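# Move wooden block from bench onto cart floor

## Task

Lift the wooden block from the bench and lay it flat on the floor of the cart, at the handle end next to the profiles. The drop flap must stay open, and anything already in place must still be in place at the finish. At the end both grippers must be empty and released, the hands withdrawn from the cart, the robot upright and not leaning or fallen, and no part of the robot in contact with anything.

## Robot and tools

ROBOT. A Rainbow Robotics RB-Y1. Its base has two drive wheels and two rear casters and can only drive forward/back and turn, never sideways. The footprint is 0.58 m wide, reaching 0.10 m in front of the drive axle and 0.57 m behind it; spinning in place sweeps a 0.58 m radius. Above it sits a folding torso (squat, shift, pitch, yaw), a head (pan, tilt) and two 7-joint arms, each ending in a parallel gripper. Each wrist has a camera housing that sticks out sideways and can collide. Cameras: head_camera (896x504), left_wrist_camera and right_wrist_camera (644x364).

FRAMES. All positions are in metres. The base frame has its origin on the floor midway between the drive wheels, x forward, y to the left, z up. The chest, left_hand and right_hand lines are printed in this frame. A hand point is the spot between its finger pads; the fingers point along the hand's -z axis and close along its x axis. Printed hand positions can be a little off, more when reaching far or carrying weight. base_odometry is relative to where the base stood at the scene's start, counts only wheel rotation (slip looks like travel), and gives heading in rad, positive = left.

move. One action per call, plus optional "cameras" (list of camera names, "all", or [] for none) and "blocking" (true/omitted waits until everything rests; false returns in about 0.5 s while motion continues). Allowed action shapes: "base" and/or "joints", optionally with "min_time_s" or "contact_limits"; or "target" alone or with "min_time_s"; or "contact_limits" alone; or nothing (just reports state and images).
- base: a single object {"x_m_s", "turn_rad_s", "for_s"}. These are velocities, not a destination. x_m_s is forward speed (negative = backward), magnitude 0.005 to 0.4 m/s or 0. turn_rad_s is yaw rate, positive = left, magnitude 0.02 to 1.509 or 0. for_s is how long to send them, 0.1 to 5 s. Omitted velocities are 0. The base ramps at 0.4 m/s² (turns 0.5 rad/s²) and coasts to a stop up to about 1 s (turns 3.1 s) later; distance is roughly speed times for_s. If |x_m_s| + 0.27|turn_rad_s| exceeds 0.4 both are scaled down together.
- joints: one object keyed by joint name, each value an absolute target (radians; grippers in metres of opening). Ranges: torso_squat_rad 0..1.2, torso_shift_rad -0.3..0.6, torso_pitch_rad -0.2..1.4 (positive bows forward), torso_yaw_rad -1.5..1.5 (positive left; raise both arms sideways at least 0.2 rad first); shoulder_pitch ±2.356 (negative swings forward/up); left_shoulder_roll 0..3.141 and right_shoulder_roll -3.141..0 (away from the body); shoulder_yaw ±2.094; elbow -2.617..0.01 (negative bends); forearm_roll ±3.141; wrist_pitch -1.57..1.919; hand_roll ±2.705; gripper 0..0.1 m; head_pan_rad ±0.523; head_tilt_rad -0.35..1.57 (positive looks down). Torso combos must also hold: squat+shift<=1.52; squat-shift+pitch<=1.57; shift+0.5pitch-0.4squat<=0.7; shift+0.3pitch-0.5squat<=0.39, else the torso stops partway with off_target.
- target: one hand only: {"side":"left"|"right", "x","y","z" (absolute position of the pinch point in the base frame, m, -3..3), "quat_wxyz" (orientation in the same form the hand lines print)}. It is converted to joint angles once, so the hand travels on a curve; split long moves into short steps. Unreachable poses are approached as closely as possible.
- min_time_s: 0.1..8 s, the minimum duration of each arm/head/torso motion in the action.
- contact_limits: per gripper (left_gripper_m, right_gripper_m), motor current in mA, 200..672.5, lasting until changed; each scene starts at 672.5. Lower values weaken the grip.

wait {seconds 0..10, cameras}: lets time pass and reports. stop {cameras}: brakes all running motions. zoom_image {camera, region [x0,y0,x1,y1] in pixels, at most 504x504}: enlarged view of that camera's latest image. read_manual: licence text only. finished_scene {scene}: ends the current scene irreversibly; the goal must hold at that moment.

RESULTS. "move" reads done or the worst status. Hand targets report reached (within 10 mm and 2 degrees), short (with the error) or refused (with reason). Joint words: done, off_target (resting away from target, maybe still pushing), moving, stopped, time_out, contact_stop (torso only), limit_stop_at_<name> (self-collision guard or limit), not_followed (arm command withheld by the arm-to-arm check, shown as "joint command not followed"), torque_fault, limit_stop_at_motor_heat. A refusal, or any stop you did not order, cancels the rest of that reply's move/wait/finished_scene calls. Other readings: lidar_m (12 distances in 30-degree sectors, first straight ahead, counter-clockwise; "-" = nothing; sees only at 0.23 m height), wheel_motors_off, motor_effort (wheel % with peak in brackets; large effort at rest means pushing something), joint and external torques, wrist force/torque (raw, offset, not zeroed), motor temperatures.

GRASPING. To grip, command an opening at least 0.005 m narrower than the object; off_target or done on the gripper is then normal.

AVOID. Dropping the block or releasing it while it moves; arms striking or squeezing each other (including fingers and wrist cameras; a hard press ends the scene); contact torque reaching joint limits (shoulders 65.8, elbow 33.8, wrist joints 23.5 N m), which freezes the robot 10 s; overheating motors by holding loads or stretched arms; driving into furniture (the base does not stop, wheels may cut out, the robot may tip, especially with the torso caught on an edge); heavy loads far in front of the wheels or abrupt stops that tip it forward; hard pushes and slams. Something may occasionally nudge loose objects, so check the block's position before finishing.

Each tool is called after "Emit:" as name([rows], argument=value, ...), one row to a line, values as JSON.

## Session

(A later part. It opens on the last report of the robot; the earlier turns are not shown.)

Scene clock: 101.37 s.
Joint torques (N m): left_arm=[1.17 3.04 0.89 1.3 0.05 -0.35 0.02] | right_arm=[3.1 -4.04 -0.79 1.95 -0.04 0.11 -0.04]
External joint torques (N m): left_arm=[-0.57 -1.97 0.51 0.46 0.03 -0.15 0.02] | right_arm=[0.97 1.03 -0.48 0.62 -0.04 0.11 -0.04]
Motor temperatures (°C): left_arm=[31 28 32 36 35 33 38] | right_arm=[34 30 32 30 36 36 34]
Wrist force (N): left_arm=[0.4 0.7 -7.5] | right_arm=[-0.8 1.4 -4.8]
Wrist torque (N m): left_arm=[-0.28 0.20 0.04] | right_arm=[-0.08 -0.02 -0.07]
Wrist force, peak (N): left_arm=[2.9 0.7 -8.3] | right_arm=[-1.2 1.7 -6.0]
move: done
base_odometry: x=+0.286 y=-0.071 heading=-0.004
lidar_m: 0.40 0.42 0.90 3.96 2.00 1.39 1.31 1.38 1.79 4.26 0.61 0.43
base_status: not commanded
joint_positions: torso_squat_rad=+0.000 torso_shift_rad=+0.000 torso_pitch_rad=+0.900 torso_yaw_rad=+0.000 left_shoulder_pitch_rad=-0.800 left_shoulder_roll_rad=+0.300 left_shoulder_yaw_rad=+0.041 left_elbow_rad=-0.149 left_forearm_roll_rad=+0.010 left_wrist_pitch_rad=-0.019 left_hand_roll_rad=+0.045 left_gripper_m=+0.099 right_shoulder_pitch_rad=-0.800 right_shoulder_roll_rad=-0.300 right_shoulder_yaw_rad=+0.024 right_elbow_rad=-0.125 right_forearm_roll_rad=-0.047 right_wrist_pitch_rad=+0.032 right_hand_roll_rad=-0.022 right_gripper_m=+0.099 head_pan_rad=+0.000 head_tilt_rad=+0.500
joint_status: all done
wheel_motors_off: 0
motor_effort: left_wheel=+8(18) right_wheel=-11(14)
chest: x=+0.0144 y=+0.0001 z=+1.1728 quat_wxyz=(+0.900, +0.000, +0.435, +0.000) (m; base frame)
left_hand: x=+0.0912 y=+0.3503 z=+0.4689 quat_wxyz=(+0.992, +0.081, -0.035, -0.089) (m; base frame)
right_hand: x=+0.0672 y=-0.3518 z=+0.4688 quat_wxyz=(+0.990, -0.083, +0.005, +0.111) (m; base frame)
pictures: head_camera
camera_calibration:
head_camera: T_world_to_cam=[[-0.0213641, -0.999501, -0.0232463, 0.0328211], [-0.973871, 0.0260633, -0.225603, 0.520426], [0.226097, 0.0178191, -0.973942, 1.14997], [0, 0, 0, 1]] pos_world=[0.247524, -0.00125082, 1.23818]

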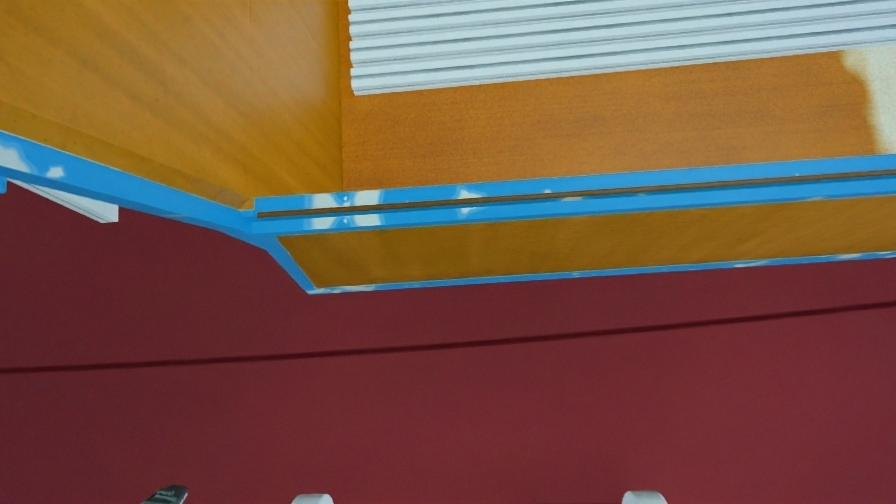

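Emit:
move(base={"x_m_s":-0.3,"for_s":1.7}, joints={"torso_pitch_rad":0.75,"torso_squat_rad":0.3}, cameras=[])

Emit:
move(joints={"torso_shift_rad":0.3,"head_tilt_rad":0.4}, cameras=["head_camera"])

Emit:
move(target={"side":"right","x":0.5,"y":-0.3,"z":0.8,"quat_wxyz":[1,0,0,0]}, cameras=["head_camera","right_wrist_camera"])

Scene clock: 128.37 s.
Joint torques (N m): left_arm=[-2.75 4.15 1.38 -0.49 -0.05 -0.62 0.02] | right_arm=[-1.52 -5.05 -0.81 0.34 -0.1 -0.28 -0.09]
External joint torques (N m): left_arm=[-0.28 -1.95 0.97 0.26 -0.09 -0.13 0.03] | right_arm=[0.46 1.09 -0.49 0.48 -0.14 -0.01 -0.1]
Motor temperatures (°C): left_arm=[31 28 32 36 35 33 38] | right_arm=[34 30 32 30 36 36 34]
Wrist force (N): left_arm=[-0.3 0.2 -6.6] | right_arm=[-0.9 1.9 -4.9]
Wrist torque (N m): left_arm=[-0.26 0.15 0.10] | right_arm=[-0.10 0.04 -0.09]
Wrist force, peak (N): left_arm=[0.2 0.2 -8.9] | right_arm=[-1.8 2.2 -5.2]
move: done
base_odometry: x=-0.224 y=-0.069 heading=-0.002
lidar_m: 0.91 0.95 1.74 4.11 1.23 0.86 0.81 0.85 1.11 2.64 1.37 0.97
base_status: done (sent for 1.7 of 1.7 s)
joint_positions: torso_squat_rad=+0.300 torso_shift_rad=+0.000 torso_pitch_rad=+0.750 torso_yaw_rad=+0.000 left_shoulder_pitch_rad=-0.800 left_shoulder_roll_rad=+0.300 left_shoulder_yaw_rad=+0.041 left_elbow_rad=-0.149 left_forearm_roll_rad=+0.010 left_wrist_pitch_rad=-0.019 left_hand_roll_rad=+0.045 left_gripper_m=+0.099 right_shoulder_pitch_rad=-0.800 right_shoulder_roll_rad=-0.300 right_shoulder_yaw_rad=+0.024 right_elbow_rad=-0.125 right_forearm_roll_rad=-0.047 right_wrist_pitch_rad=+0.032 right_hand_roll_rad=-0.022 right_gripper_m=+0.099 head_pan_rad=+0.000 head_tilt_rad=+0.500
joint_status: all done
wheel_motors_off: 0
motor_effort: left_wheel=+14(45) right_wheel=-14(30)
chest: x=-0.0172 y=+0.0001 z=+1.1757 quat_wxyz=(+0.931, +0.000, +0.366, +0.000) (m; base frame)
left_hand: x=+0.1640 y=+0.3503 z=+0.4911 quat_wxyz=(+0.987, +0.088, -0.109, -0.083) (m; base frame)
right_hand: x=+0.1403 y=-0.3519 z=+0.4874 quat_wxyz=(+0.988, -0.091, -0.070, +0.104) (m; base frame)
pictures: none
No camera images: "cameras" was empty.

Scene clock: 131.17 s.
Joint torques (N m): left_arm=[-2.51 4.27 0.96 -0.53 0.06 -0.63 -0.04] | right_arm=[-1.6 -5.09 -0.99 0.31 -0.16 -0.27 -0.1]
External joint torques (N m): left_arm=[-0.06 -1.83 0.55 0.21 0.02 -0.15 -0.03] | right_arm=[0.35 1.04 -0.68 0.44 -0.19 -0.01 -0.11]
Motor temperatures (°C): left_arm=[31 28 32 36 35 33 38] | right_arm=[34 30 32 30 36 36 34]
Wrist force (N): left_arm=[0.3 0.0 -6.8] | right_arm=[-1.3 1.9 -4.5]
Wrist torque (N m): left_arm=[-0.24 0.23 0.06] | right_arm=[-0.14 -0.03 -0.07]
Wrist force, peak (N): left_arm=[-0.5 1.0 -8.2] | right_arm=[-1.5 2.0 -5.4]
move: done
base_odometry: x=-0.224 y=-0.069 heading=-0.003
lidar_m: 0.92 0.96 1.77 4.11 1.24 0.86 0.81 0.86 1.13 2.65 1.37 0.97
base_status: not commanded
joint_positions: torso_squat_rad=+0.300 torso_shift_rad=+0.300 torso_pitch_rad=+0.750 torso_yaw_rad=+0.000 left_shoulder_pitch_rad=-0.800 left_shoulder_roll_rad=+0.300 left_shoulder_yaw_rad=+0.041 left_elbow_rad=-0.149 left_forearm_roll_rad=+0.010 left_wrist_pitch_rad=-0.019 left_hand_roll_rad=+0.045 left_gripper_m=+0.099 right_shoulder_pitch_rad=-0.800 right_shoulder_roll_rad=-0.300 right_shoulder_yaw_rad=+0.024 right_elbow_rad=-0.125 right_forearm_roll_rad=-0.047 right_wrist_pitch_rad=+0.032 right_hand_roll_rad=-0.022 right_gripper_m=+0.099 head_pan_rad=+0.000 head_tilt_rad=+0.400
joint_status: all done
wheel_motors_off: 0
motor_effort: left_wheel=+4(16) right_wheel=-6(15)
chest: x=+0.1806 y=+0.0001 z=+1.1457 quat_wxyz=(+0.930, +0.000, +0.366, +0.000) (m; base frame)
left_hand: x=+0.3616 y=+0.3503 z=+0.4612 quat_wxyz=(+0.987, +0.088, -0.109, -0.083) (m; base frame)
right_hand: x=+0.3379 y=-0.3519 z=+0.4575 quat_wxyz=(+0.988, -0.091, -0.069, +0.104) (m; base frame)
pictures: head_camera
camera_calibration:
head_camera: T_world_to_cam=[[-0.0149506, -0.999502, -0.0278037, 0.0396033], [-0.887845, 0.02606, -0.459404, 0.934007], [0.4599, 0.017817, -0.887792, 0.925753], [0, 0, 0, 1]] pos_world=[0.404092, -0.00125082, 1.25206]

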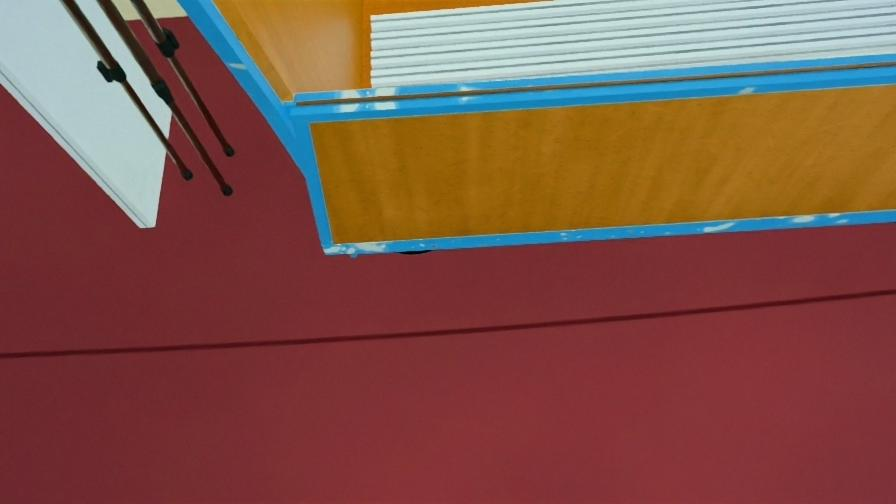

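Scene clock: 133.80 s.
Joint torques (N m): left_arm=[-2.22 4.47 1.19 -0.56 -0.1 -0.6 -0.04] | right_arm=[-5.23 -10.17 -7.32 -7.14 0.07 -0.08 -0.06]
External joint torques (N m): left_arm=[0.23 -1.62 0.77 0.18 -0.14 -0.11 -0.04] | right_arm=[1.36 -0.12 -1.66 -0.52 -0.15 -0.05 -0.06]
Motor temperatures (°C): left_arm=[31 28 32 36 35 33 38] | right_arm=[34 31 32 30 36 36 34]
Wrist force (N): left_arm=[-0.8 0.2 -7.4] | right_arm=[-0.5 0.7 -4.9]
Wrist torque (N m): left_arm=[-0.25 0.09 0.07] | right_arm=[-0.08 0.06 -0.08]
Wrist force, peak (N): left_arm=[-0.9 0.2 -8.2] | right_arm=[-0.9 3.8 -5.0]
move: done
base_odometry: x=-0.224 y=-0.069 heading=-0.003
lidar_m: 0.91 0.94 1.75 4.12 1.22 0.86 0.82 0.84 1.12 2.63 1.37 0.97
base_status: not commanded
joint_positions: torso_squat_rad=+0.300 torso_shift_rad=+0.300 torso_pitch_rad=+0.750 torso_yaw_rad=+0.000 left_shoulder_pitch_rad=-0.800 left_shoulder_roll_rad=+0.300 left_shoulder_yaw_rad=+0.041 left_elbow_rad=-0.149 left_forearm_roll_rad=+0.010 left_wrist_pitch_rad=-0.019 left_hand_roll_rad=+0.045 left_gripper_m=+0.099 right_shoulder_pitch_rad=-0.610 right_shoulder_roll_rad=-0.716 right_shoulder_yaw_rad=-0.110 right_elbow_rad=-2.057 right_forearm_roll_rad=-0.667 right_wrist_pitch_rad=+1.863 right_hand_roll_rad=-0.404 right_gripper_m=+0.099 head_pan_rad=+0.000 head_tilt_rad=+0.400
joint_status: all done
wheel_motors_off: 0
motor_effort: left_wheel=+3(5) right_wheel=-2(6)
chest: x=+0.1806 y=+0.0001 z=+1.1458 quat_wxyz=(+0.930, +0.000, +0.366, +0.000) (m; base frame)
left_hand: x=+0.3617 y=+0.3503 z=+0.4612 quat_wxyz=(+0.987, +0.088, -0.109, -0.083) (m; base frame)
right_hand: x=+0.5002 y=-0.2999 z=+0.7993 quat_wxyz=(+1.000, +0.001, +0.002, +0.001) (m; base frame)
right_hand_status: reached (checked arc, planned for 2.3 s): 1 mm and 0.2 deg off.
pictures: head_camera, right_wrist_camera
camera_calibration:
head_camera: T_world_to_cam=[[-0.0149494, -0.999501, -0.0278079, 0.0396107], [-0.887824, 0.0260616, -0.459444, 0.934094], [0.459939, 0.0178201, -0.887771, 0.9258], [0, 0, 0, 1]] pos_world=[0.404092, -0.00125082, 1.25216]
right_wrist_camera: T_world_to_cam=[[-0.999289, -0.0302904, -0.0224592, 0.507524], [-0.0375019, 0.860567, 0.507955, -0.102119], [0.00394149, 0.508436, -0.861091, 0.911016], [0, 0, 0, 1]] pos_world=[0.499743, -0.359939, 0.847738]

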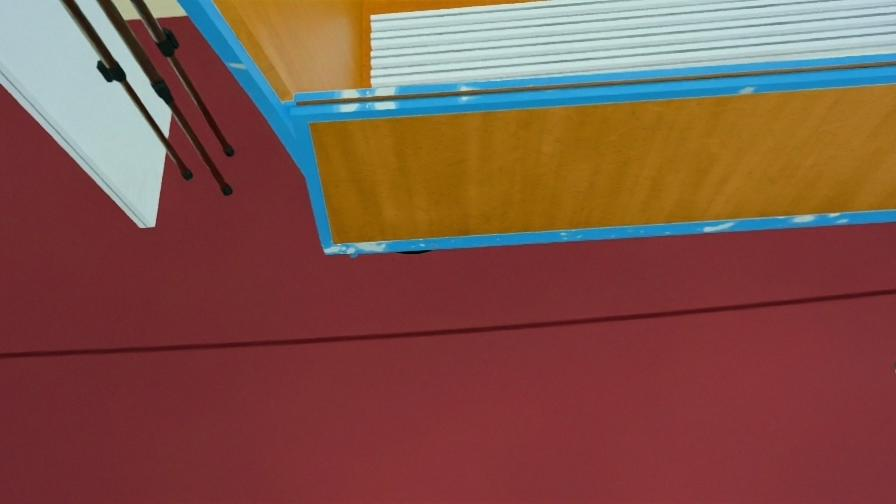

